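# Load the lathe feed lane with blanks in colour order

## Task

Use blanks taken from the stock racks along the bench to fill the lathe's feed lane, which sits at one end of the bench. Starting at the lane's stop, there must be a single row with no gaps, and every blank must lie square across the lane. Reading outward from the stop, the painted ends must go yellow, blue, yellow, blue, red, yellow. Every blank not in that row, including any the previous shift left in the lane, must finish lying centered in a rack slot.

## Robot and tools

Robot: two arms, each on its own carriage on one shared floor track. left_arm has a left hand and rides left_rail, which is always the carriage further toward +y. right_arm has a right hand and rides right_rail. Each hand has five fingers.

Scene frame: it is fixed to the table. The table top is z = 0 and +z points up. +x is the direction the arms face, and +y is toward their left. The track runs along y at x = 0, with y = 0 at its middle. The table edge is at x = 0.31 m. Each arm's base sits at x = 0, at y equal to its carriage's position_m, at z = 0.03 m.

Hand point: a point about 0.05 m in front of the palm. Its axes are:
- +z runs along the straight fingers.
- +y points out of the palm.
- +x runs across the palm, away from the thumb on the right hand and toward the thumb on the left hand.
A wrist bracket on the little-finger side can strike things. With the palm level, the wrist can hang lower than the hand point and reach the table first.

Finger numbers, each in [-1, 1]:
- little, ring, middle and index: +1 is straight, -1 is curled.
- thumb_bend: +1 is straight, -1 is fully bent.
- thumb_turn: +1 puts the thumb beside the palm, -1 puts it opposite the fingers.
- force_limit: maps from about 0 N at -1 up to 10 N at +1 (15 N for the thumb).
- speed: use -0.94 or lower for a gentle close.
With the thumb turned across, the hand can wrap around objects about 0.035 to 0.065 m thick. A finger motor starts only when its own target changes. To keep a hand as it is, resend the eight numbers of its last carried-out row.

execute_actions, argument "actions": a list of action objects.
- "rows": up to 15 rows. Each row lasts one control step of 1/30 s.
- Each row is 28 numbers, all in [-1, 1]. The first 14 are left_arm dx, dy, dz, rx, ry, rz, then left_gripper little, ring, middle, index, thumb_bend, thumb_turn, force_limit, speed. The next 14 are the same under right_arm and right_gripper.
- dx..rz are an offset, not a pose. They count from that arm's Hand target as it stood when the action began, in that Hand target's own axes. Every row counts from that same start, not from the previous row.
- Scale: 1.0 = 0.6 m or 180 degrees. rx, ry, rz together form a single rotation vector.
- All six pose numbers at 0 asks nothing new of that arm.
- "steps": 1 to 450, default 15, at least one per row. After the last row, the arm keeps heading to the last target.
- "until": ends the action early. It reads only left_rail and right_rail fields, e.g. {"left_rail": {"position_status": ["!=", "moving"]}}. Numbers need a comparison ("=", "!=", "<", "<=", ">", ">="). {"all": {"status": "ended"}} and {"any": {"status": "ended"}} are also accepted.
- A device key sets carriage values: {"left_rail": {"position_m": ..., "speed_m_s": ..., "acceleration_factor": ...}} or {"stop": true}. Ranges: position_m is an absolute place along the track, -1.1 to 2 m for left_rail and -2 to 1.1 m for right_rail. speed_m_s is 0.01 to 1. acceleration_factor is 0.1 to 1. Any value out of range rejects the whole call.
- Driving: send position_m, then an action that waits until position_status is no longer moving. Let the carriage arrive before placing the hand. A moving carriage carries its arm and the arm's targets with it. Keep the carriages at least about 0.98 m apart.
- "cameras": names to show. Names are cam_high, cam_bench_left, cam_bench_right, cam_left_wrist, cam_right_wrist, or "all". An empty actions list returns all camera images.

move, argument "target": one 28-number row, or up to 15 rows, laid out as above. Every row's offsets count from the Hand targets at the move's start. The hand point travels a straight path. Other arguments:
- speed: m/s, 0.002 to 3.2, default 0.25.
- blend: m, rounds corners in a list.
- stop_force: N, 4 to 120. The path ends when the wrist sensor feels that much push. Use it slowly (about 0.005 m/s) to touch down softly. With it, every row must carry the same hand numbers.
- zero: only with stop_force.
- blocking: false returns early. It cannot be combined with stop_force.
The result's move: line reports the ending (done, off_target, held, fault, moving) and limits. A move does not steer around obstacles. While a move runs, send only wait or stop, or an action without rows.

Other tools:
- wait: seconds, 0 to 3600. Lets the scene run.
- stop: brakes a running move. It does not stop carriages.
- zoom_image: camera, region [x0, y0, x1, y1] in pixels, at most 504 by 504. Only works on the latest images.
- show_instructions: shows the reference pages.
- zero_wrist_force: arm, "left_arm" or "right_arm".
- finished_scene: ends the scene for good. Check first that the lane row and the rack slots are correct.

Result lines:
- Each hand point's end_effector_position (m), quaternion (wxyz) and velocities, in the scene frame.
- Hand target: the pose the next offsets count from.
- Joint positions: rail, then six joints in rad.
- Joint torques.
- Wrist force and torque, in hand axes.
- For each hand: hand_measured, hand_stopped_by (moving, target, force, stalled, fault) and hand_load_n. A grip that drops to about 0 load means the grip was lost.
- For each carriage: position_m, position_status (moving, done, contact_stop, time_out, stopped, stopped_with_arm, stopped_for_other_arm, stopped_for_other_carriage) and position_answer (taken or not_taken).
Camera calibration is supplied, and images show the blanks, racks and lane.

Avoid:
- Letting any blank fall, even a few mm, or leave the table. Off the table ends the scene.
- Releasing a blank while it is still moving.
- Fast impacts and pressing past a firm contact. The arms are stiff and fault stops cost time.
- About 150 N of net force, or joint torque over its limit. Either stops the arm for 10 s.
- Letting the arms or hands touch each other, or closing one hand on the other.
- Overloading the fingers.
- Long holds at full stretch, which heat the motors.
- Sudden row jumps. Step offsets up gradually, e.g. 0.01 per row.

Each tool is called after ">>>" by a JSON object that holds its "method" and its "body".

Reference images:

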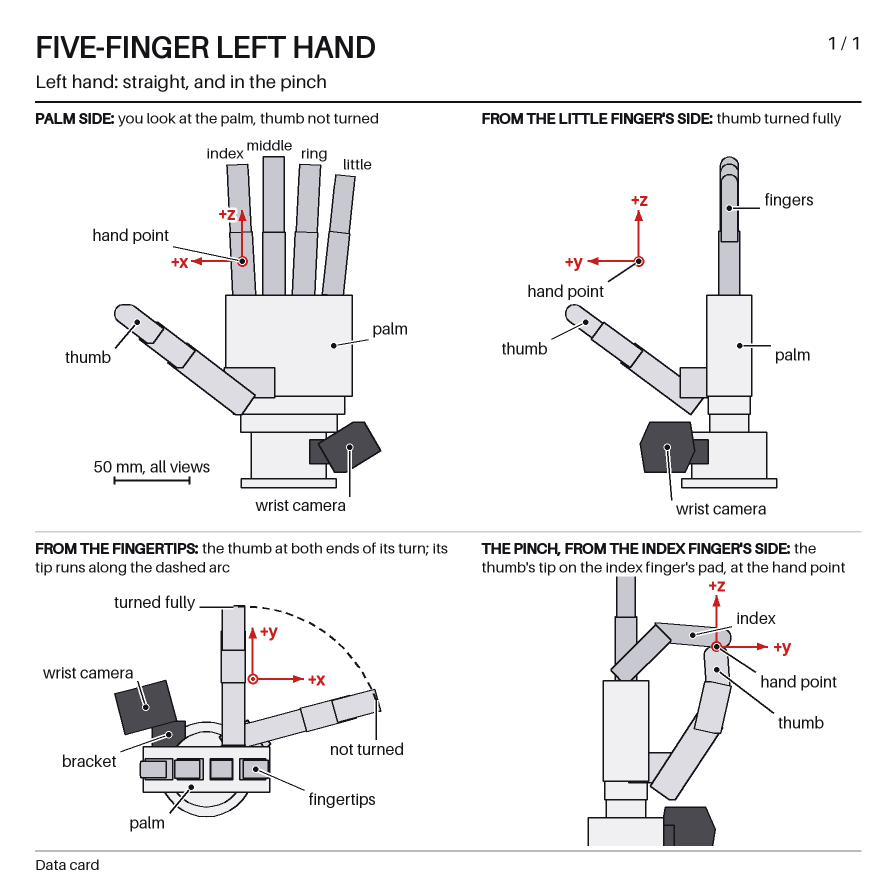

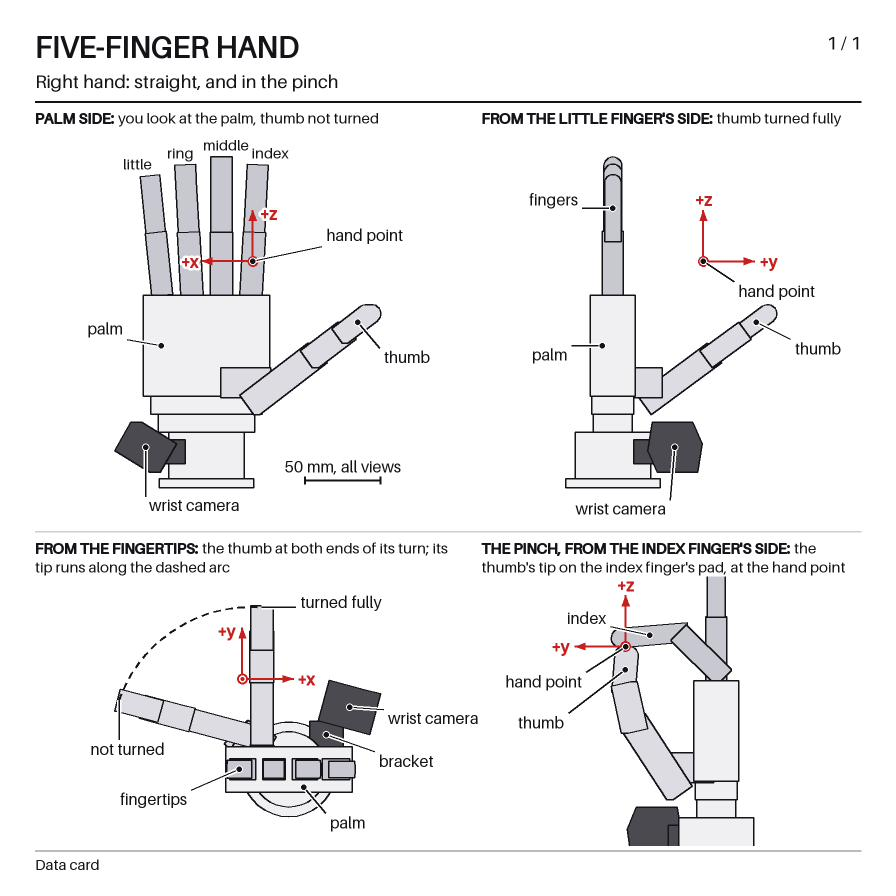

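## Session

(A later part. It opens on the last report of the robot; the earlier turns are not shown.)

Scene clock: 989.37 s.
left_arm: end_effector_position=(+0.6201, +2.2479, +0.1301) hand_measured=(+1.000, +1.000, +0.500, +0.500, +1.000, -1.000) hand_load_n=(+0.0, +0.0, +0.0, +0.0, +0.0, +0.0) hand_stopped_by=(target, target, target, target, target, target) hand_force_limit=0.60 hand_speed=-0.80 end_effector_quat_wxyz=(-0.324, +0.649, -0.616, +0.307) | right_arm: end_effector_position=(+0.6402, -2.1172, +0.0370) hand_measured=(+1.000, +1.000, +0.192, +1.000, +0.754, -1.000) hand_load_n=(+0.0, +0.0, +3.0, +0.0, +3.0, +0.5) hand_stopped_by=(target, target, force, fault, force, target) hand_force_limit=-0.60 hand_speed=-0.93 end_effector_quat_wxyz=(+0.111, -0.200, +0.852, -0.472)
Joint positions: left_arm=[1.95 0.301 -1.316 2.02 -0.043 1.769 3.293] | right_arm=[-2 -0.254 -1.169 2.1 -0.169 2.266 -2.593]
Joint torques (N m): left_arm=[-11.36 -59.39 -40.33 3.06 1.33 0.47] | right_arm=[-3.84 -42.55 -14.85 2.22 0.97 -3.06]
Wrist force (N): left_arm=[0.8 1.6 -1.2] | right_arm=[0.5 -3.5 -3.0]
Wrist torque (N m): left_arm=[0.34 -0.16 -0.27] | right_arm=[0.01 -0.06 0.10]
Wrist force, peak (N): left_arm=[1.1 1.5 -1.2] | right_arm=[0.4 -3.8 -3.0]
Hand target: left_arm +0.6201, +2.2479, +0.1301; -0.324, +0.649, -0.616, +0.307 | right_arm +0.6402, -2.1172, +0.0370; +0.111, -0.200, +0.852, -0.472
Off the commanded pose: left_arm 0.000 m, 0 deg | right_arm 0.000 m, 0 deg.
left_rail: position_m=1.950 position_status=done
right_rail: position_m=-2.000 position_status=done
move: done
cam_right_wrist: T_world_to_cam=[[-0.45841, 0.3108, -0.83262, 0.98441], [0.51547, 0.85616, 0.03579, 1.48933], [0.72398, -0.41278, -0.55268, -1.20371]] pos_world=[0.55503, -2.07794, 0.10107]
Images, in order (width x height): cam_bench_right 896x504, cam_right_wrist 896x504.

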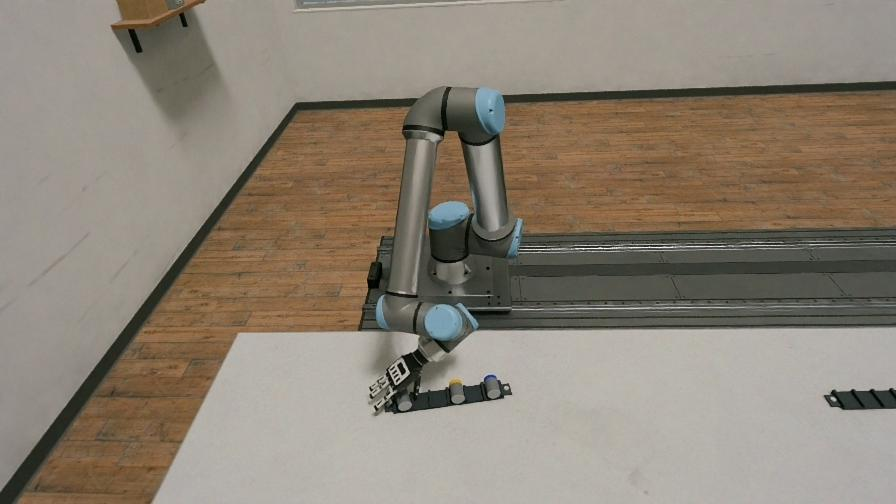

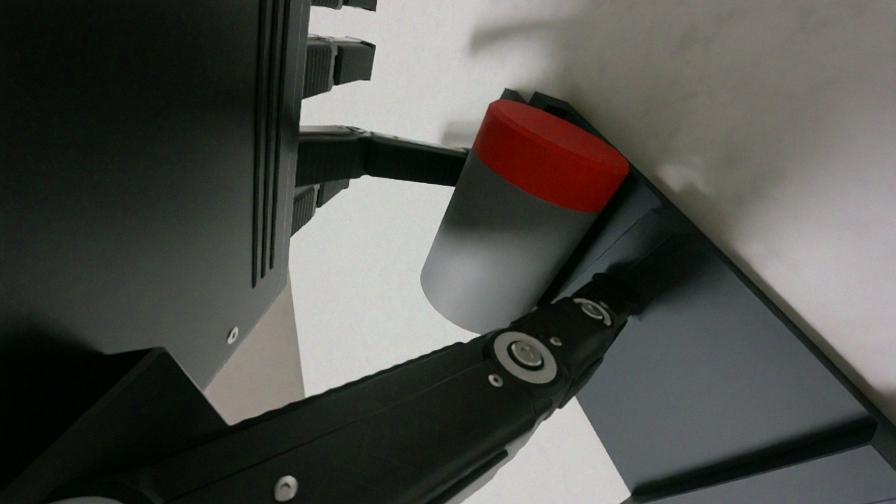

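>>> {"method": "move", "body": {"target": [[0,0,0,0,0,0,1,1,0.5,0.5,1,-1,0.6,-0.8,0,0,0,0,0,0,1,1,0.32,1,0.85,-1,0,-0.5],[0,0,0,0,0,0,1,1,0.5,0.5,1,-1,0.6,-0.8,0,-0.0283,-0.0177,0,0,0,1,1,0.32,1,0.6,-1,0,-0.5],[0,0,0,0,0,0,1,1,0.5,0.5,1,-1,0.6,-0.8,0,-0.0283,-0.0177,-0.0278,0,0,1,1,0.32,1,0.6,-1,0,-0.5]], "speed": 0.06, "cameras": ["cam_right_wrist"]}}

>>> {"method": "zoom_image", "body": {"camera": "cam_right_wrist", "region": [346, 50, 796, 450]}}

Scene clock: 1026.10 s.
left_arm: end_effector_position=(+0.6201, +2.2479, +0.1301) hand_measured=(+1.000, +1.000, +0.500, +0.500, +1.000, -1.000) hand_load_n=(+0.0, +0.0, +0.0, -0.5, +0.0, +0.0) hand_stopped_by=(target, target, target, target, target, target) hand_force_limit=0.60 hand_speed=-0.80 end_effector_quat_wxyz=(-0.324, +0.649, -0.616, +0.307) | right_arm: end_effector_position=(+0.6402, -2.1172, +0.0570) hand_measured=(+1.000, +1.000, +0.320, +1.000, +0.600, -1.000) hand_load_n=(+0.0, +0.0, +0.0, +0.0, +0.0, +0.0) hand_stopped_by=(target, target, target, fault, target, target) hand_force_limit=0.00 hand_speed=-0.50 end_effector_quat_wxyz=(+0.102, -0.204, +0.871, -0.434)
Joint positions: left_arm=[1.95 0.301 -1.316 2.02 -0.043 1.769 3.293] | right_arm=[-2 -0.28 -1.196 2.062 -0.025 2.201 -2.559]
Joint torques (N m): left_arm=[-7.34 -56.08 -40.69 2.98 1.17 0.68] | right_arm=[-10.69 -43.22 -31.74 4.02 -2.06 4.29]
Wrist force (N): left_arm=[0.7 1.2 -0.7] | right_arm=[0.3 -0.3 0.6]
Wrist torque (N m): left_arm=[0.25 -0.12 -0.27] | right_arm=[-0.01 -0.11 -0.08]
Wrist force, peak (N): left_arm=[1.1 1.7 -1.1] | right_arm=[0.4 -3.8 -3.4]
Hand target: left_arm +0.6201, +2.2479, +0.1301; -0.324, +0.649, -0.616, +0.307 | right_arm +0.6402, -2.1172, +0.0570; +0.102, -0.204, +0.871, -0.434
Off the commanded pose: left_arm 0.000 m, 0 deg | right_arm 0.000 m, 0 deg.
left_rail: position_m=1.950 position_status=done
right_rail: position_m=-2.000 position_status=done
move: done
cam_right_wrist: T_world_to_cam=[[-0.48985, 0.37415, -0.78744, 1.15274], [0.51775, 0.85154, 0.08253, 1.47473], [0.70141, -0.36727, -0.61085, -1.0785]] pos_world=[0.55761, -2.08319, 0.1272]

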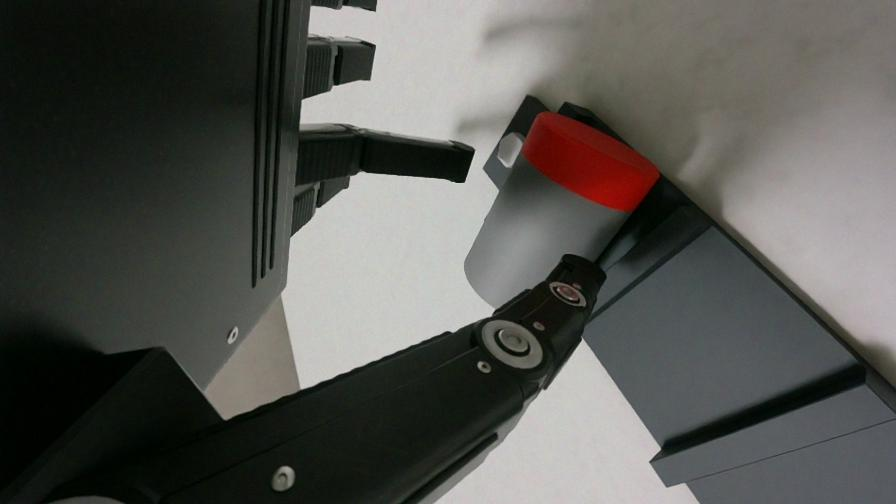

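Scaled by 1.120 from the camera's image (finer frame: 1280x720).

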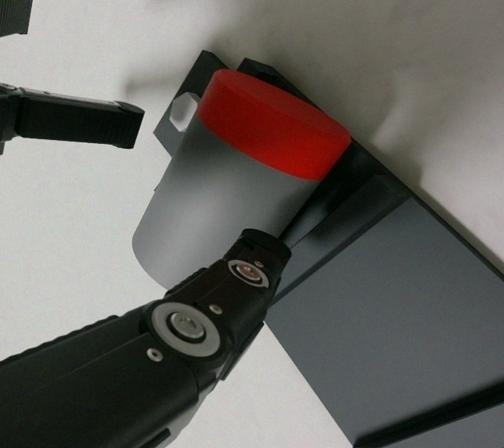

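>>> {"method": "move", "body": {"target": [0,0,0,0,0,0,1,1,0.5,0.5,1,-1,0.6,-0.8,0,0.026,0.0196,0,0,0,1,1,0.32,1,0.6,-1,0,-0.5], "speed": 0.015, "stop_force": 4, "cameras": ["cam_right_wrist"]}}

>>> {"method": "zoom_image", "body": {"camera": "cam_right_wrist", "region": [346, 50, 796, 450]}}

Scene clock: 1031.87 s.
left_arm: end_effector_position=(+0.6201, +2.2479, +0.1301) hand_measured=(+1.000, +1.000, +0.500, +0.500, +1.000, -1.000) hand_load_n=(+0.0, +0.0, +0.0, +0.0, +0.0, +0.0) hand_stopped_by=(target, target, target, target, target, target) hand_force_limit=0.60 hand_speed=-0.80 end_effector_quat_wxyz=(-0.324, +0.649, -0.616, +0.307) | right_arm: end_effector_position=(+0.6402, -2.1172, +0.0375) hand_measured=(+1.000, +1.000, +0.320, +1.000, +0.600, -1.000) hand_load_n=(+0.0, +0.0, +0.0, +0.0, +0.0, +0.0) hand_stopped_by=(target, target, target, fault, target, target) hand_force_limit=0.00 hand_speed=-0.50 end_effector_quat_wxyz=(+0.102, -0.204, +0.871, -0.434)
Joint positions: left_arm=[1.95 0.301 -1.316 2.02 -0.043 1.769 3.293] | right_arm=[-2 -0.28 -1.168 2.07 -0.061 2.201 -2.559]
Joint torques (N m): left_arm=[-8.28 -55.21 -39.27 2.64 1.09 0.08] | right_arm=[-6.82 -42.37 -15.72 -0.11 -1.93 2.98]
Wrist force (N): left_arm=[0.7 1.2 -0.9] | right_arm=[0.8 -0.2 0.6]
Wrist torque (N m): left_arm=[0.26 -0.12 -0.27] | right_arm=[0.03 -0.18 -0.06]
Wrist force, peak (N): left_arm=[1.0 1.7 -1.2] | right_arm=[0.8 -0.2 0.6]
Hand target: left_arm +0.6201, +2.2479, +0.1301; -0.324, +0.649, -0.616, +0.307 | right_arm +0.6402, -2.1172, +0.0375; +0.102, -0.204, +0.871, -0.434
Off the commanded pose: left_arm 0.000 m, 0 deg | right_arm 0.000 m, 0 deg.
left_rail: position_m=1.950 position_status=done
right_rail: position_m=-2.000 position_status=done
move: done
cam_right_wrist: T_world_to_cam=[[-0.48987, 0.3743, -0.78735, 1.1377], [0.51776, 0.85152, 0.08268, 1.47627], [0.7014, -0.36716, -0.61093, -1.09017]] pos_world=[0.55761, -2.08319, 0.1077]

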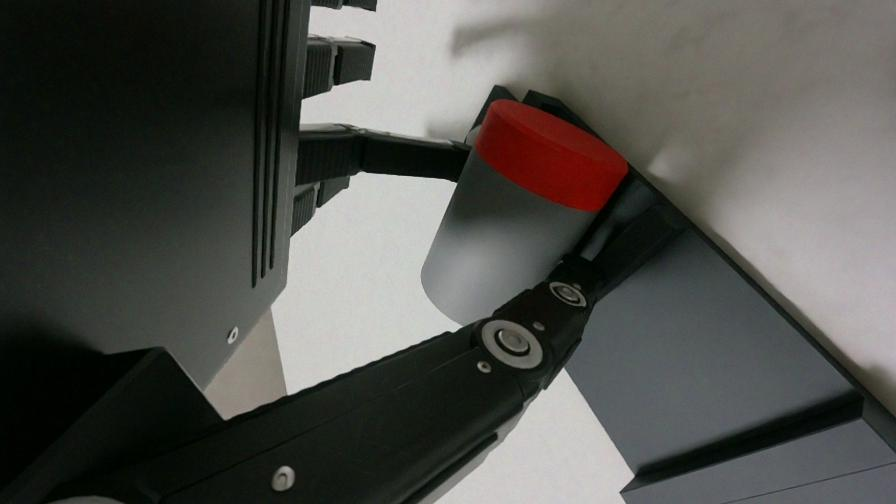

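Scaled by 1.120 from the camera's image (finer frame: 1280x720).

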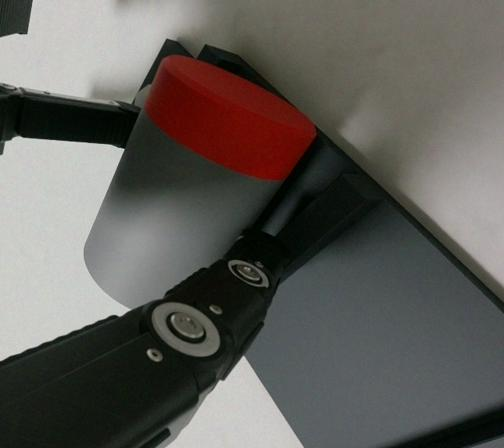

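>>> {"method": "move", "body": {"target": [0,0,0,0,0,0,1,1,0.5,0.5,1,-1,0.6,-0.8,0,0,0,0,0,0,1,1,-0.2,1,0,-1,-0.5,-0.94], "cameras": ["cam_right_wrist"]}}

>>> {"method": "zoom_image", "body": {"camera": "cam_right_wrist", "region": [346, 50, 796, 450]}}

Scene clock: 1035.17 s.
left_arm: end_effector_position=(+0.6201, +2.2479, +0.1301) hand_measured=(+1.000, +1.000, +0.500, +0.500, +1.000, -1.000) hand_load_n=(+0.0, +0.0, +0.0, +0.0, +0.0, +0.0) hand_stopped_by=(target, target, target, target, target, target) hand_force_limit=0.60 hand_speed=-0.80 end_effector_quat_wxyz=(-0.324, +0.649, -0.616, +0.307) | right_arm: end_effector_position=(+0.6402, -2.1172, +0.0375) hand_measured=(+1.000, +1.000, +0.236, +1.000, +0.528, -1.000) hand_load_n=(+0.0, +0.0, +3.0, +0.0, +3.5, +0.5) hand_stopped_by=(target, target, force, fault, force, target) hand_force_limit=-0.50 hand_speed=-0.94 end_effector_quat_wxyz=(+0.102, -0.204, +0.871, -0.434)
Joint positions: left_arm=[1.95 0.301 -1.316 2.02 -0.043 1.769 3.293] | right_arm=[-2 -0.28 -1.168 2.07 -0.061 2.201 -2.559]
Joint torques (N m): left_arm=[-9.33 -55.29 -39.01 2.67 1.11 0.59] | right_arm=[0.78 -44.36 -15.9 1.68 -1.53 -2.13]
Wrist force (N): left_arm=[1.3 1.5 -1.0] | right_arm=[0.5 -1.0 -0.8]
Wrist torque (N m): left_arm=[0.31 -0.21 -0.24] | right_arm=[0.06 -0.06 -0.09]
Wrist force, peak (N): left_arm=[1.2 1.5 -1.1] | right_arm=[0.9 -2.3 1.5]
Hand target: left_arm +0.6201, +2.2479, +0.1301; -0.324, +0.649, -0.616, +0.307 | right_arm +0.6402, -2.1172, +0.0375; +0.102, -0.204, +0.871, -0.434
Off the commanded pose: left_arm 0.000 m, 0 deg | right_arm 0.000 m, 0 deg.
left_rail: position_m=1.950 position_status=done
right_rail: position_m=-2.000 position_status=done
move: done
cam_right_wrist: T_world_to_cam=[[-0.48987, 0.3743, -0.78735, 1.13762], [0.51776, 0.85152, 0.08268, 1.47628], [0.7014, -0.36716, -0.61093, -1.09023]] pos_world=[0.55761, -2.08319, 0.1076]

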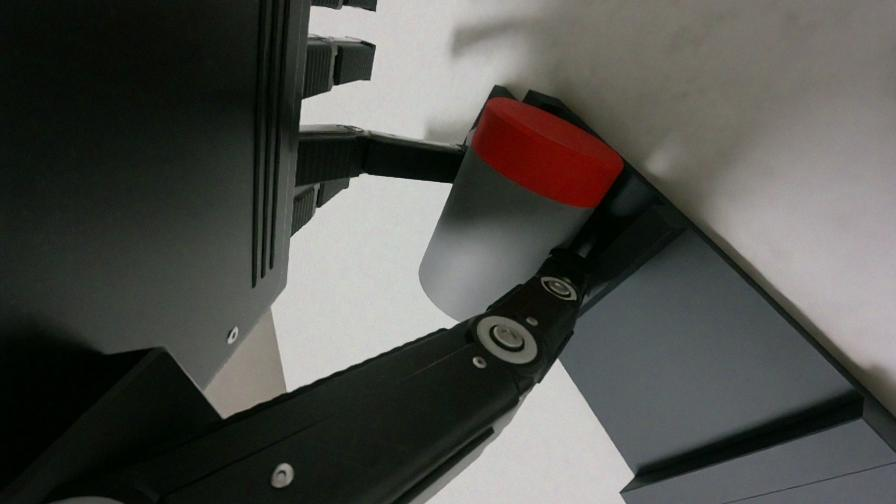

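Scaled by 1.120 from the camera's image (finer frame: 1280x720).

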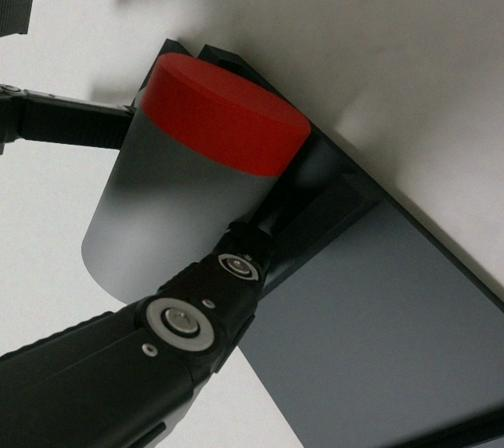

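>>> {"method": "move", "body": {"target": [[0,0,0,0,0,0,1,1,0.5,0.5,1,-1,0.6,-0.8,0,0,0,0,0,0,1,1,-0.3,1,-0.1,-1,0.7,-0.94],[0,0,0,0,0,0,1,1,0.5,0.5,1,-1,0.6,-0.8,0,-0.0093,-0.007,0,0,0,1,1,-0.3,1,-0.1,-1,0.7,-0.94]], "speed": 0.015, "cameras": ["cam_right_wrist"]}}

>>> {"method": "zoom_image", "body": {"camera": "cam_right_wrist", "region": [346, 50, 796, 450]}}

Scene clock: 1043.83 s.
left_arm: end_effector_position=(+0.6201, +2.2479, +0.1301) hand_measured=(+1.000, +1.000, +0.500, +0.500, +1.000, -1.000) hand_load_n=(+0.0, +0.0, +0.0, -0.5, +0.0, +0.5) hand_stopped_by=(target, target, target, target, target, target) hand_force_limit=0.60 hand_speed=-0.80 end_effector_quat_wxyz=(-0.324, +0.649, -0.616, +0.307) | right_arm: end_effector_position=(+0.6402, -2.1172, +0.0444) hand_measured=(+1.000, +1.000, +0.216, +1.000, +0.396, -1.000) hand_load_n=(+0.0, +0.0, +0.0, +0.0, +3.0, +0.5) hand_stopped_by=(target, target, force, fault, force, target) hand_force_limit=0.70 hand_speed=-0.94 end_effector_quat_wxyz=(+0.102, -0.204, +0.871, -0.434)
Joint positions: left_arm=[1.95 0.301 -1.316 2.02 -0.043 1.769 3.293] | right_arm=[-2 -0.28 -1.178 2.067 -0.048 2.201 -2.559]
Joint torques (N m): left_arm=[-8.5 -58.31 -39.34 3.13 1.65 0.8] | right_arm=[5.57 -74.05 -30.86 3.42 -0.55 -3.07]
Wrist force (N): left_arm=[1.1 1.5 -0.6] | right_arm=[0.1 1.0 -1.3]
Wrist torque (N m): left_arm=[0.29 -0.18 -0.25] | right_arm=[0.03 -0.07 -0.05]
Wrist force, peak (N): left_arm=[1.1 1.6 -1.5] | right_arm=[-0.5 -4.0 -6.8]
Hand target: left_arm +0.6201, +2.2479, +0.1301; -0.324, +0.649, -0.616, +0.307 | right_arm +0.6402, -2.1172, +0.0445; +0.102, -0.204, +0.871, -0.434
Off the commanded pose: left_arm 0.000 m, 0 deg | right_arm 0.000 m, 0 deg.
left_rail: position_m=1.950 position_status=done
right_rail: position_m=-2.000 position_status=done
move: done
cam_right_wrist: T_world_to_cam=[[-0.48993, 0.37419, -0.78736, 1.14294], [0.51769, 0.85157, 0.08257, 1.47585], [0.7014, -0.36716, -0.61093, -1.08595]] pos_world=[0.55761, -2.08319, 0.1146]

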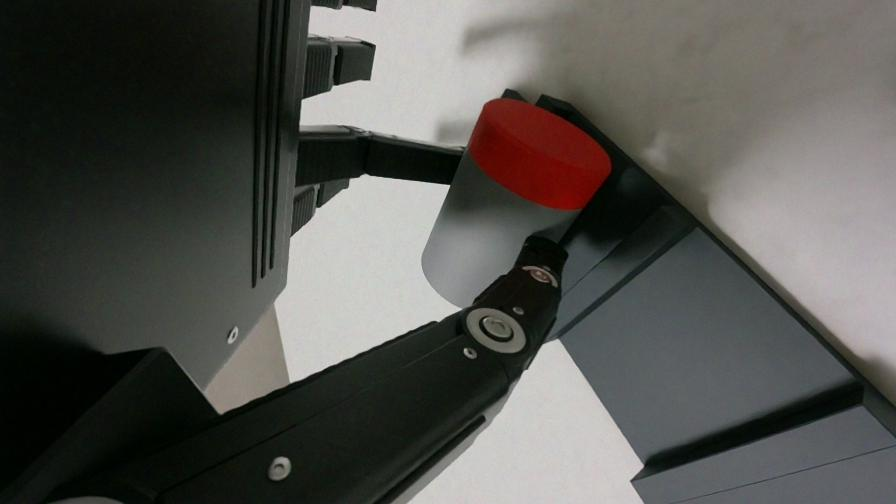

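Scaled by 1.120 from the camera's image (finer frame: 1280x720).

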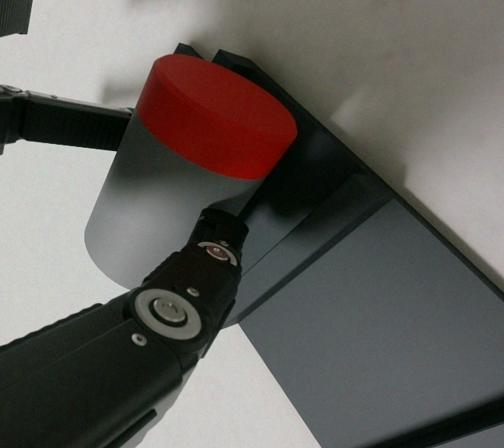

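>>> {"method": "move", "body": {"target": [[0,0,0,0,0,0,1,1,0.5,0.5,1,-1,0.6,-0.8,0,0,0,0,0,0,1,1,0.32,1,0.8,-1,0.7,-0.7],[0,0,0,0,0,0,1,1,0.5,0.5,1,-1,0.6,-0.8,0,-0.2079,-0.1567,0,0,0,1,1,0.5,1,1,-1,0,0],[0,0,0,0,0,0,1,1,0.5,0.5,1,-1,0.6,-0.8,0,-0.2079,-0.1567,0,-0.3855,-0.2905,1,1,0.5,1,1,-1,0,0]], "speed": [0.1,0.1,0.25], "cameras": ["cam_right_wrist","cam_bench_right"]}}

>>> {"method": "zoom_image", "body": {"camera": "cam_right_wrist", "region": [446, 50, 896, 400]}}

>>> {"method": "zoom_image", "body": {"camera": "cam_bench_right", "region": [360, 350, 460, 430]}}

Scene clock: 1073.73 s.
left_arm: end_effector_position=(+0.6201, +2.2479, +0.1301) hand_measured=(+1.000, +1.000, +0.500, +0.500, +1.000, -1.000) hand_load_n=(+0.0, +0.0, -0.5, +0.0, +0.0, +0.0) hand_stopped_by=(target, target, target, target, target, target) hand_force_limit=0.60 hand_speed=-0.80 end_effector_quat_wxyz=(-0.324, +0.649, -0.616, +0.307) | right_arm: end_effector_position=(+0.6402, -2.1173, +0.2007) hand_measured=(+1.000, +1.000, +0.500, +1.000, +1.000, -1.000) hand_load_n=(+0.0, +0.0, +0.0, +0.0, +0.0, +0.0) hand_stopped_by=(target, target, target, fault, target, target) hand_force_limit=0.00 hand_speed=0.00 end_effector_quat_wxyz=(-0.373, +0.747, -0.492, +0.245)
Joint positions: left_arm=[1.95 0.301 -1.316 2.02 -0.043 1.769 3.293] | right_arm=[-2 -0.746 -1.322 1.956 0.444 0.752 -4.076]
Joint torques (N m): left_arm=[-9.79 -56.23 -39.95 2.97 1.01 0.07] | right_arm=[-8.05 -38.13 -36.82 4.76 -4.02 -3.81]
Wrist force (N): left_arm=[0.7 1.0 -1.3] | right_arm=[0.5 -0.5 0.9]
Wrist torque (N m): left_arm=[0.27 -0.15 -0.25] | right_arm=[0.01 -0.20 0.14]
Wrist force, peak (N): left_arm=[1.2 1.9 -0.9] | right_arm=[0.0 1.4 -1.5]
Hand target: left_arm +0.6201, +2.2479, +0.1301; -0.324, +0.649, -0.616, +0.307 | right_arm +0.6402, -2.1173, +0.2007; -0.373, +0.747, -0.492, +0.245
Off the commanded pose: left_arm 0.000 m, 0 deg | right_arm 0.000 m, 0 deg.
left_rail: position_m=1.950 position_status=done
right_rail: position_m=-2.000 position_status=done
move: done
cam_right_wrist: T_world_to_cam=[[-0.40009, -0.46855, -0.78765, -0.5758], [-0.82213, 0.56328, 0.08253, 1.71037], [0.405, 0.68057, -0.61057, 1.41751]] pos_world=[0.6017, -2.19792, 0.2708]
Images, in order (width x height): cam_bench_right 896x504, cam_right_wrist 896x504.

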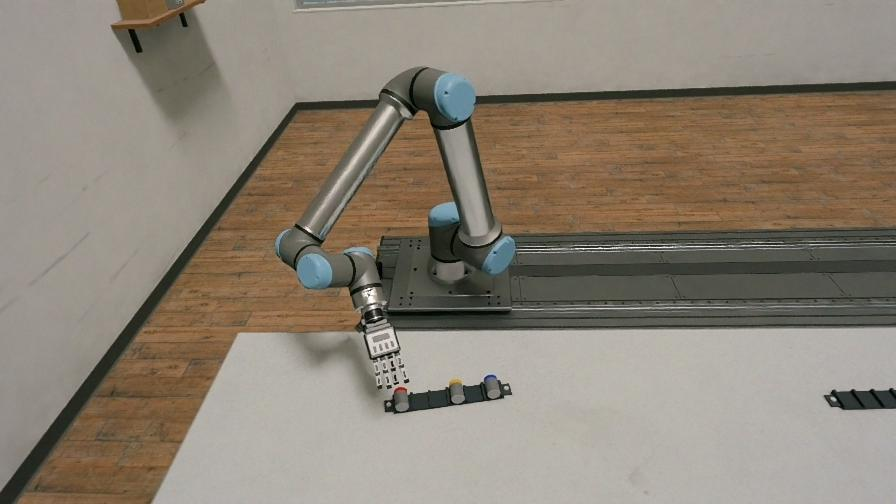

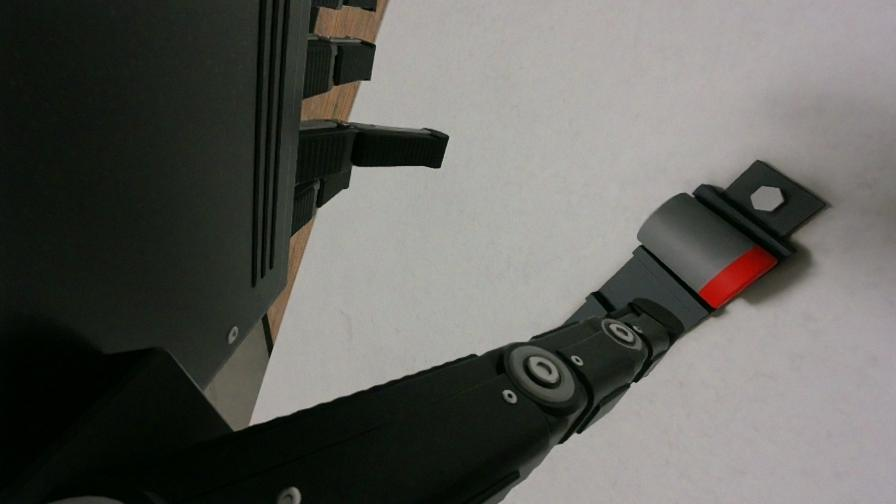

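Scaled by 1.120 from the camera's image (finer frame: 1280x720).

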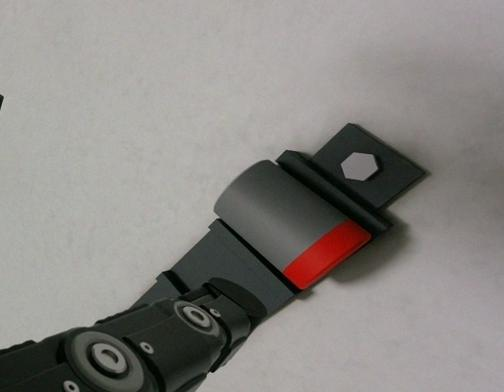

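Scaled by 5.040 from the camera's image (finer frame: 1280x720).

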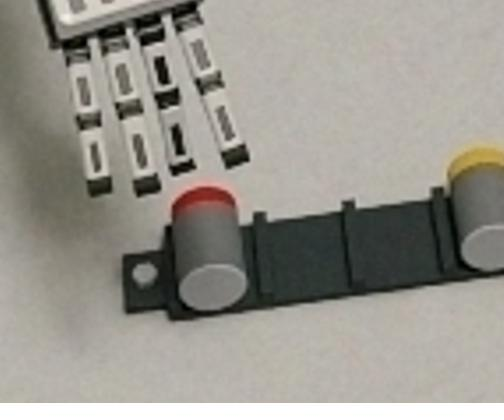

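>>> {"method": "move", "body": {"target": [[0,0,0,0,0,0,1,1,0.5,0.5,1,-1,0.6,-0.8,-0.0123,0.1822,0.1064,0,0,0,1,1,0.5,1,1,-1,0,0],[0,0,0,0,0,0,1,1,0.5,0.5,1,-1,0.6,-0.8,-0.0123,0.2274,0.1405,0,0,0,1,1,0.5,1,1,-1,0,0]], "speed": [0.15,0.03], "stop_force": 6, "cameras": ["cam_right_wrist"]}}

>>> {"method": "zoom_image", "body": {"camera": "cam_right_wrist", "region": [400, 80, 700, 350]}}

Scene clock: 1090.53 s.
left_arm: end_effector_position=(+0.6201, +2.2479, +0.1301) hand_measured=(+1.000, +1.000, +0.500, +0.500, +1.000, -1.000) hand_load_n=(+0.0, +0.0, +0.0, +0.0, +0.0, +0.0) hand_stopped_by=(target, target, target, target, target, target) hand_force_limit=0.60 hand_speed=-0.80 end_effector_quat_wxyz=(-0.324, +0.649, -0.616, +0.307) | right_arm: end_effector_position=(+0.6237, -2.1163, +0.0410) hand_measured=(+1.000, +1.000, +0.500, +1.000, +1.000, -1.000) hand_load_n=(+0.0, +0.0, +0.0, +0.0, +0.0, +0.0) hand_stopped_by=(target, target, target, fault, target, target) hand_force_limit=0.00 hand_speed=0.00 end_effector_quat_wxyz=(-0.373, +0.747, -0.492, +0.245)
Joint positions: left_arm=[1.95 0.301 -1.316 2.02 -0.043 1.769 3.293] | right_arm=[-2 -0.768 -1.134 2.074 0.158 0.742 -4.104]
Joint torques (N m): left_arm=[-8.12 -54.72 -38.96 2.85 1.24 0.28] | right_arm=[7.87 -46.81 -13.1 0.55 -2.21 3.78]
Wrist force (N): left_arm=[0.7 1.1 -1.1] | right_arm=[0.6 0.0 0.7]
Wrist torque (N m): left_arm=[0.26 -0.14 -0.26] | right_arm=[0.07 -0.18 0.16]
Wrist force, peak (N): left_arm=[1.0 1.6 -1.5] | right_arm=[0.2 0.3 1.2]
Hand target: left_arm +0.6201, +2.2479, +0.1301; -0.324, +0.649, -0.616, +0.307 | right_arm +0.6237, -2.1163, +0.0410; -0.373, +0.747, -0.492, +0.245
Off the commanded pose: left_arm 0.000 m, 0 deg | right_arm 0.000 m, 0 deg.
left_rail: position_m=1.950 position_status=done
right_rail: position_m=-2.000 position_status=done
move: done
cam_right_wrist: T_world_to_cam=[[-0.40008, -0.46854, -0.78766, -0.70771], [-0.82219, 0.56318, 0.08261, 1.70924], [0.40489, 0.68066, -0.61055, 1.32624]] pos_world=[0.5852, -2.19692, 0.1111]

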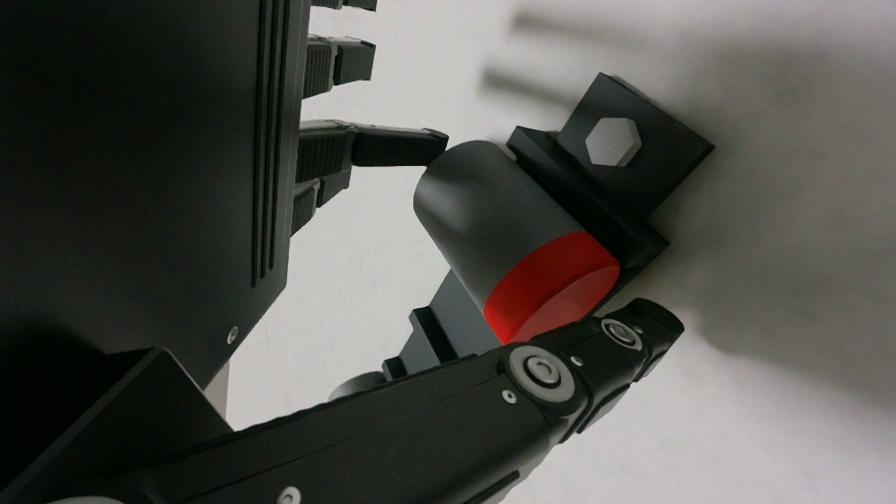

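Scaled by 1.680 from the camera's image (finer frame: 1280x720).

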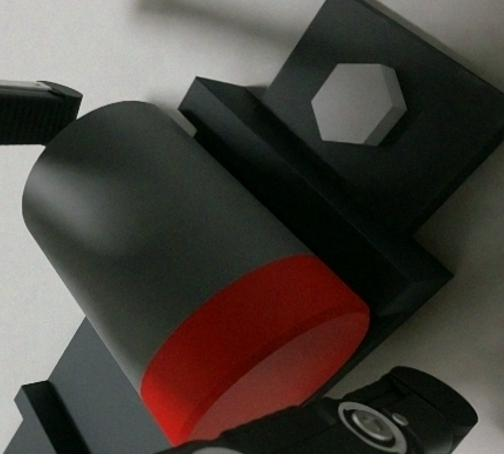

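>>> {"method": "move", "body": {"target": [0,0,0,0,0,0,1,1,0.5,0.5,1,-1,0.6,-0.8,-0.0065,0,0,0,0.0191,0.0144,1,1,0.5,1,1,-1,0,0], "speed": 0.03, "stop_force": 6}}

>>> {"method": "move", "body": {"target": [0,0,0,0,0,0,1,1,0.5,0.5,1,-1,0.6,-0.8,0,0,0,0,0,0,1,1,0,1,0.4,-1,-0.5,-0.94], "cameras": ["cam_right_wrist"]}}

>>> {"method": "zoom_image", "body": {"camera": "cam_right_wrist", "region": [400, 80, 700, 350]}}

Scene clock: 1100.00 s.
left_arm: end_effector_position=(+0.6201, +2.2479, +0.1301) hand_measured=(+1.000, +1.000, +0.500, +0.500, +1.000, -1.000) hand_load_n=(+0.0, +0.0, +0.0, +0.0, +0.0, +0.0) hand_stopped_by=(target, target, target, target, target, target) hand_force_limit=0.60 hand_speed=-0.80 end_effector_quat_wxyz=(-0.324, +0.649, -0.616, +0.307) | right_arm: end_effector_position=(+0.6222, -2.1127, +0.0410) hand_measured=(+1.000, +1.000, +0.500, +1.000, +1.000, -1.000) hand_load_n=(+0.0, +0.0, +0.0, +0.0, +0.0, +0.0) hand_stopped_by=(target, target, target, fault, target, target) hand_force_limit=0.00 hand_speed=0.00 end_effector_quat_wxyz=(-0.363, +0.728, -0.520, +0.259)
Joint positions: left_arm=[1.95 0.301 -1.316 2.02 -0.043 1.769 3.293] | right_arm=[-2 -0.757 -1.168 2.109 0.079 0.785 -3.996]
Joint torques (N m): left_arm=[-6.67 -57.59 -39.47 2.99 1.29 0.17] | right_arm=[13.91 -74.85 -13.29 0.37 1.58 3.84]
Wrist force (N): left_arm=[1.0 1.2 -1.1] | right_arm=[0.7 -0.3 0.3]
Wrist torque (N m): left_arm=[0.27 -0.18 -0.25] | right_arm=[0.06 -0.18 -0.07]
Wrist force, peak (N): left_arm=[1.3 1.6 -1.0] | right_arm=[0.8 -0.4 0.8]
Hand target: left_arm +0.6201, +2.2479, +0.1301; -0.324, +0.649, -0.616, +0.307 | right_arm +0.6222, -2.1127, +0.0410; -0.363, +0.728, -0.520, +0.259
Off the commanded pose: left_arm 0.000 m, 0 deg | right_arm 0.000 m, 0 deg.
left_rail: position_m=1.950 position_status=done
right_rail: position_m=-2.000 position_status=done
move: done

Scene clock: 1103.60 s.
left_arm: end_effector_position=(+0.6201, +2.2479, +0.1301) hand_measured=(+1.000, +1.000, +0.500, +0.500, +1.000, -1.000) hand_load_n=(+0.0, +0.0, +0.0, -0.5, +0.0, +0.0) hand_stopped_by=(target, target, target, target, target, target) hand_force_limit=0.60 hand_speed=-0.80 end_effector_quat_wxyz=(-0.324, +0.649, -0.616, +0.307) | right_arm: end_effector_position=(+0.6222, -2.1127, +0.0410) hand_measured=(+1.000, +1.000, +0.252, +1.000, +0.706, -1.000) hand_load_n=(+0.0, +0.0, +3.5, +0.0, +4.5, +0.5) hand_stopped_by=(target, target, force, fault, force, target) hand_force_limit=-0.50 hand_speed=-0.94 end_effector_quat_wxyz=(-0.363, +0.728, -0.520, +0.259)
Joint positions: left_arm=[1.95 0.301 -1.316 2.02 -0.043 1.769 3.293] | right_arm=[-2 -0.757 -1.168 2.109 0.079 0.785 -3.996]
Joint torques (N m): left_arm=[-9.2 -57.21 -38.72 2.78 1.14 0.24] | right_arm=[6.69 -69.75 -14.01 3.89 0.8 3.56]
Wrist force (N): left_arm=[0.9 1.6 -0.9] | right_arm=[0.3 0.4 0.9]
Wrist torque (N m): left_arm=[0.34 -0.16 -0.27] | right_arm=[0.07 -0.21 -0.05]
Wrist force, peak (N): left_arm=[1.3 1.6 -1.2] | right_arm=[0.5 -1.7 3.0]
Hand target: left_arm +0.6201, +2.2479, +0.1301; -0.324, +0.649, -0.616, +0.307 | right_arm +0.6222, -2.1127, +0.0410; -0.363, +0.728, -0.520, +0.259
Off the commanded pose: left_arm 0.000 m, 0 deg | right_arm 0.000 m, 0 deg.
left_rail: position_m=1.950 position_status=done
right_rail: position_m=-2.000 position_status=done
move: done
cam_right_wrist: T_world_to_cam=[[-0.43417, -0.43713, -0.78766, -0.61907], [-0.77754, 0.62338, 0.08263, 1.80534], [0.45489, 0.64832, -0.61054, 1.22497]] pos_world=[0.57772, -2.19019, 0.1111]

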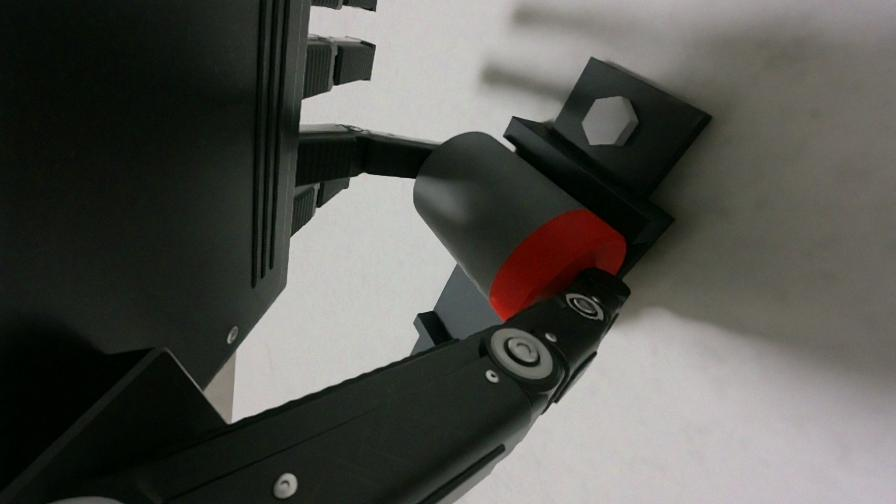

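Scaled by 1.680 from the camera's image (finer frame: 1280x720).

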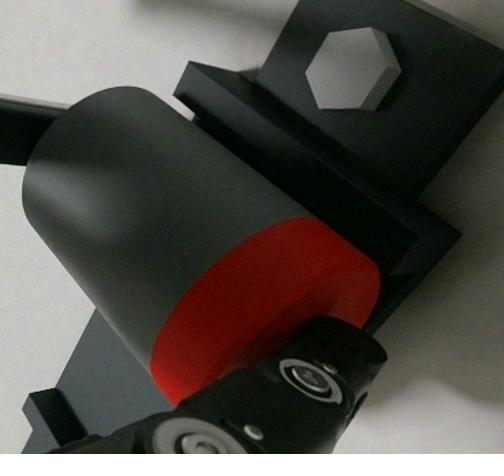

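>>> {"method": "move", "body": {"target": [[0,0,0,0,0,0,1,1,0.5,0.5,1,-1,0.6,-0.8,0,0,0,0,0,0,1,1,0.5,1,1,-1,0,-0.5],[0,0,0,0,0,0,1,1,0.5,0.5,1,-1,0.6,-0.8,0,-0.0067,-0.005,0,0.0288,0.0217,1,1,0.5,1,1,-1,0,-0.5]], "speed": 0.03}}

>>> {"method": "move", "body": {"target": [0,0,0,0,0,0,1,1,0.5,0.5,1,-1,0.6,-0.8,0,0,0,0,0,0,1,1,0,1,0.4,-1,-0.5,-0.94], "cameras": ["cam_right_wrist"]}}

>>> {"method": "zoom_image", "body": {"camera": "cam_right_wrist", "region": [400, 80, 700, 350]}}

Scene clock: 1122.30 s.
left_arm: end_effector_position=(+0.6201, +2.2479, +0.1301) hand_measured=(+1.000, +1.000, +0.500, +0.500, +1.000, -1.000) hand_load_n=(+0.0, +0.0, +0.0, +0.0, +0.0, +0.0) hand_stopped_by=(target, target, target, target, target, target) hand_force_limit=0.60 hand_speed=-0.80 end_effector_quat_wxyz=(-0.324, +0.649, -0.616, +0.307) | right_arm: end_effector_position=(+0.6222, -2.1127, +0.0460) hand_measured=(+1.000, +1.000, +0.500, +1.000, +1.000, -1.000) hand_load_n=(+0.0, +0.0, +0.0, +0.0, +0.0, +0.0) hand_stopped_by=(target, target, target, fault, target, target) hand_force_limit=0.00 hand_speed=-0.50 end_effector_quat_wxyz=(-0.348, +0.698, -0.560, +0.279)
Joint positions: left_arm=[1.95 0.301 -1.316 2.02 -0.043 1.769 3.293] | right_arm=[-2 -0.741 -1.217 2.147 -0.01 0.858 -3.851]
Joint torques (N m): left_arm=[-10.2 -56.06 -39.57 3.05 1.53 0.07] | right_arm=[11.07 -70.67 -13.44 0.54 1.52 3.96]
Wrist force (N): left_arm=[0.8 1.3 -1.0] | right_arm=[0.4 0.0 0.8]
Wrist torque (N m): left_arm=[0.29 -0.14 -0.27] | right_arm=[0.06 -0.15 -0.06]
Wrist force, peak (N): left_arm=[0.8 1.6 -1.4] | right_arm=[-0.2 0.7 1.2]
Hand target: left_arm +0.6201, +2.2479, +0.1301; -0.324, +0.649, -0.616, +0.307 | right_arm +0.6222, -2.1127, +0.0460; -0.348, +0.698, -0.560, +0.279
Off the commanded pose: left_arm 0.000 m, 0 deg | right_arm 0.000 m, 0 deg.
left_rail: position_m=1.950 position_status=done
right_rail: position_m=-2.000 position_status=done
move: done

Scene clock: 1126.33 s.
left_arm: end_effector_position=(+0.6201, +2.2479, +0.1301) hand_measured=(+1.000, +1.000, +0.500, +0.500, +1.000, -1.000) hand_load_n=(+0.0, -0.5, -0.5, +0.0, +0.0, +0.0) hand_stopped_by=(target, target, target, target, target, target) hand_force_limit=0.60 hand_speed=-0.80 end_effector_quat_wxyz=(-0.324, +0.649, -0.616, +0.307) | right_arm: end_effector_position=(+0.6222, -2.1127, +0.0460) hand_measured=(+1.000, +1.000, +0.270, +1.000, +0.668, -1.000) hand_load_n=(+0.0, +0.0, +4.0, +0.0, +4.0, +0.0) hand_stopped_by=(target, target, force, fault, force, target) hand_force_limit=-0.50 hand_speed=-0.94 end_effector_quat_wxyz=(-0.348, +0.698, -0.560, +0.279)
Joint positions: left_arm=[1.95 0.301 -1.316 2.02 -0.043 1.769 3.293] | right_arm=[-2 -0.741 -1.217 2.147 -0.01 0.858 -3.851]
Joint torques (N m): left_arm=[-7.53 -56.75 -39.77 2.92 1.73 -0.28] | right_arm=[3.41 -67.82 -15.72 4.38 1.73 3.22]
Wrist force (N): left_arm=[0.9 1.3 -0.9] | right_arm=[0.5 0.1 1.7]
Wrist torque (N m): left_arm=[0.28 -0.16 -0.25] | right_arm=[0.10 -0.20 -0.06]
Wrist force, peak (N): left_arm=[1.2 1.6 -1.0] | right_arm=[0.5 -2.1 3.4]
Hand target: left_arm +0.6201, +2.2479, +0.1301; -0.324, +0.649, -0.616, +0.307 | right_arm +0.6222, -2.1127, +0.0460; -0.348, +0.698, -0.560, +0.279
Off the commanded pose: left_arm 0.000 m, 0 deg | right_arm 0.000 m, 0 deg.
left_rail: position_m=1.950 position_status=done
right_rail: position_m=-2.000 position_status=done
move: done
cam_right_wrist: T_world_to_cam=[[-0.48084, -0.38534, -0.7876, -0.47668], [-0.70209, 0.70728, 0.08259, 1.93529], [0.52522, 0.59268, -0.61063, 1.06673]] pos_world=[0.56928, -2.18471, 0.1161]

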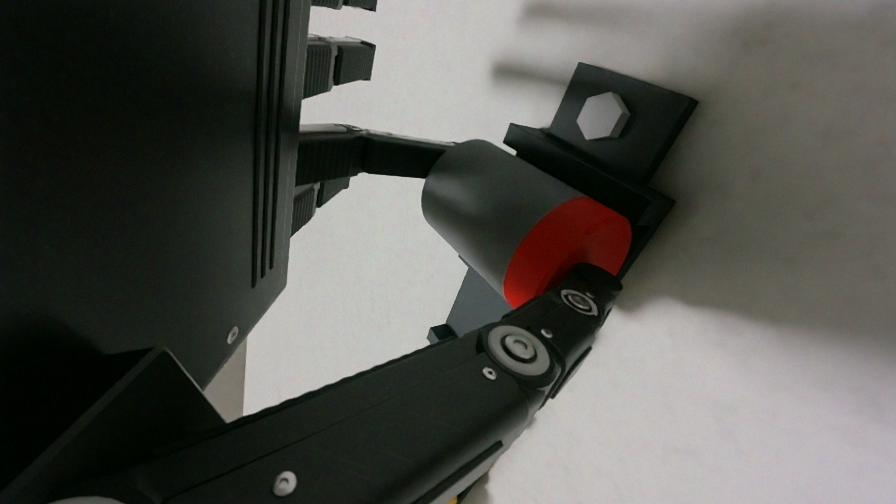

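Scaled by 1.680 from the camera's image (finer frame: 1280x720).

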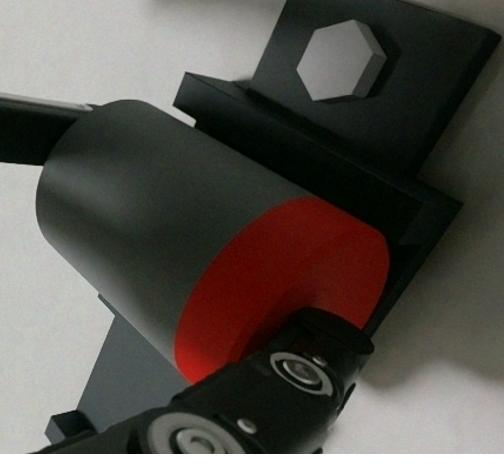

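>>> {"method": "move", "body": {"target": [[0,0,0,0,0,0,1,1,0.5,0.5,1,-1,0.6,-0.8,0,0,0,0,0,0,1,1,0.5,1,1,-1,0,-0.5],[0,0,0,0,0,0,1,1,0.5,0.5,1,-1,0.6,-0.8,0,-0.0007,-0.0005,0.0222,0,0,1,1,0.5,1,1,-1,0,-0.5]], "speed": 0.03}}

>>> {"method": "move", "body": {"target": [0,0,0,0,0,0,1,1,0.5,0.5,1,-1,0.6,-0.8,0,0,0,0,0,0,1,1,0,1,0.4,-1,-0.5,-0.94], "cameras": ["cam_right_wrist"]}}

>>> {"method": "zoom_image", "body": {"camera": "cam_right_wrist", "region": [400, 80, 700, 350]}}

Scene clock: 1140.27 s.
left_arm: end_effector_position=(+0.6201, +2.2479, +0.1301) hand_measured=(+1.000, +1.000, +0.500, +0.500, +1.000, -1.000) hand_load_n=(+0.0, +0.0, +0.0, +0.0, +0.0, +0.0) hand_stopped_by=(target, target, target, target, target, target) hand_force_limit=0.60 hand_speed=-0.80 end_effector_quat_wxyz=(-0.324, +0.649, -0.616, +0.307) | right_arm: end_effector_position=(+0.6222, -2.1127, +0.0465) hand_measured=(+1.000, +1.000, +0.500, +1.000, +1.000, -1.000) hand_load_n=(+0.0, +0.0, +0.0, +0.0, +0.0, +0.0) hand_stopped_by=(target, target, target, fault, target, target) hand_force_limit=0.00 hand_speed=-0.50 end_effector_quat_wxyz=(-0.372, +0.685, -0.550, +0.299)
Joint positions: left_arm=[1.95 0.301 -1.316 2.02 -0.043 1.769 3.293] | right_arm=[-2 -0.767 -1.225 2.181 -0.09 0.797 -3.829]
Joint torques (N m): left_arm=[-6.58 -55.22 -38.76 2.77 1.3 -0.26] | right_arm=[-11.32 -66.28 -13.48 0.27 -3.93 3.69]
Wrist force (N): left_arm=[1.1 1.4 -0.7] | right_arm=[0.3 0.0 0.6]
Wrist torque (N m): left_arm=[0.28 -0.18 -0.24] | right_arm=[0.09 -0.13 -0.08]
Wrist force, peak (N): left_arm=[1.2 1.6 -1.1] | right_arm=[0.5 0.5 2.1]
Hand target: left_arm +0.6201, +2.2479, +0.1301; -0.324, +0.649, -0.616, +0.307 | right_arm +0.6222, -2.1127, +0.0465; -0.372, +0.685, -0.550, +0.299
Off the commanded pose: left_arm 0.000 m, 0 deg | right_arm 0.000 m, 0 deg.
left_rail: position_m=1.950 position_status=done
right_rail: position_m=-2.000 position_status=done
move: done

Scene clock: 1144.10 s.
left_arm: end_effector_position=(+0.6201, +2.2479, +0.1301) hand_measured=(+1.000, +1.000, +0.500, +0.500, +1.000, -1.000) hand_load_n=(+0.0, +0.0, +0.0, +0.0, +0.0, +0.0) hand_stopped_by=(target, target, target, target, target, target) hand_force_limit=0.60 hand_speed=-0.80 end_effector_quat_wxyz=(-0.324, +0.649, -0.616, +0.307) | right_arm: end_effector_position=(+0.6222, -2.1127, +0.0465) hand_measured=(+1.000, +1.000, +0.258, +1.000, +0.686, -1.000) hand_load_n=(+0.0, +0.0, +3.0, +0.0, +4.0, +0.0) hand_stopped_by=(target, target, force, fault, force, target) hand_force_limit=-0.50 hand_speed=-0.94 end_effector_quat_wxyz=(-0.372, +0.685, -0.550, +0.299)
Joint positions: left_arm=[1.95 0.301 -1.316 2.02 -0.043 1.769 3.293] | right_arm=[-2 -0.767 -1.225 2.181 -0.09 0.797 -3.829]
Joint torques (N m): left_arm=[-7.57 -57.53 -39.28 2.72 1.49 0.01] | right_arm=[-7.24 -67.36 -13.85 3.98 -0.56 3.76]
Wrist force (N): left_arm=[1.1 1.0 -0.9] | right_arm=[0.4 1.1 1.0]
Wrist torque (N m): left_arm=[0.23 -0.18 -0.24] | right_arm=[0.15 -0.15 -0.07]
Wrist force, peak (N): left_arm=[1.3 1.6 -1.0] | right_arm=[0.7 -1.2 2.6]
Hand target: left_arm +0.6201, +2.2479, +0.1301; -0.324, +0.649, -0.616, +0.307 | right_arm +0.6222, -2.1127, +0.0465; -0.372, +0.685, -0.550, +0.299
Off the commanded pose: left_arm 0.000 m, 0 deg | right_arm 0.000 m, 0 deg.
left_rail: position_m=1.950 position_status=done
right_rail: position_m=-2.000 position_status=done
move: done
cam_right_wrist: T_world_to_cam=[[-0.42593, -0.37311, -0.82424, -0.48285], [-0.70644, 0.70632, 0.04533, 1.93768], [0.56527, 0.60159, -0.56442, 1.05875]] pos_world=[0.56472, -2.1857, 0.11176]

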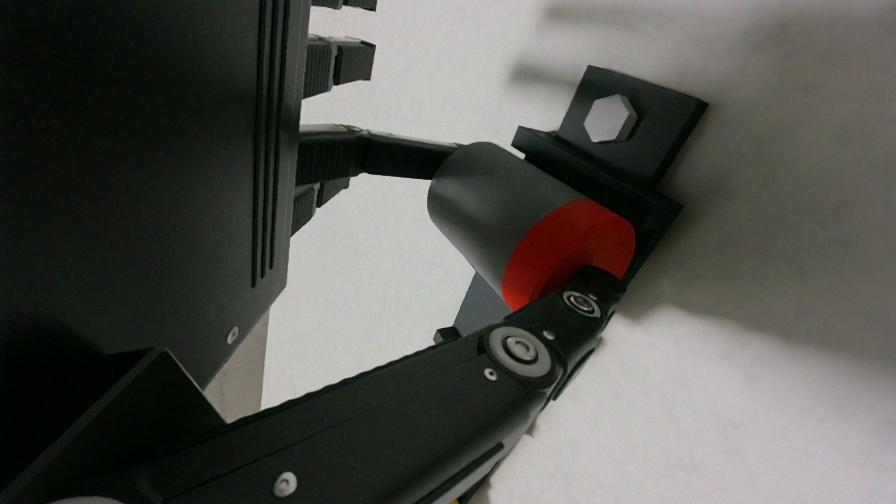

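Scaled by 1.680 from the camera's image (finer frame: 1280x720).

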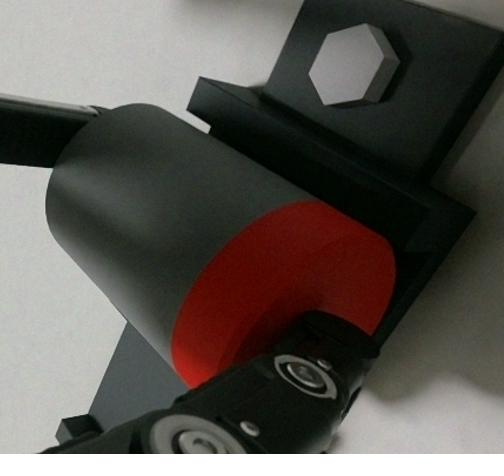

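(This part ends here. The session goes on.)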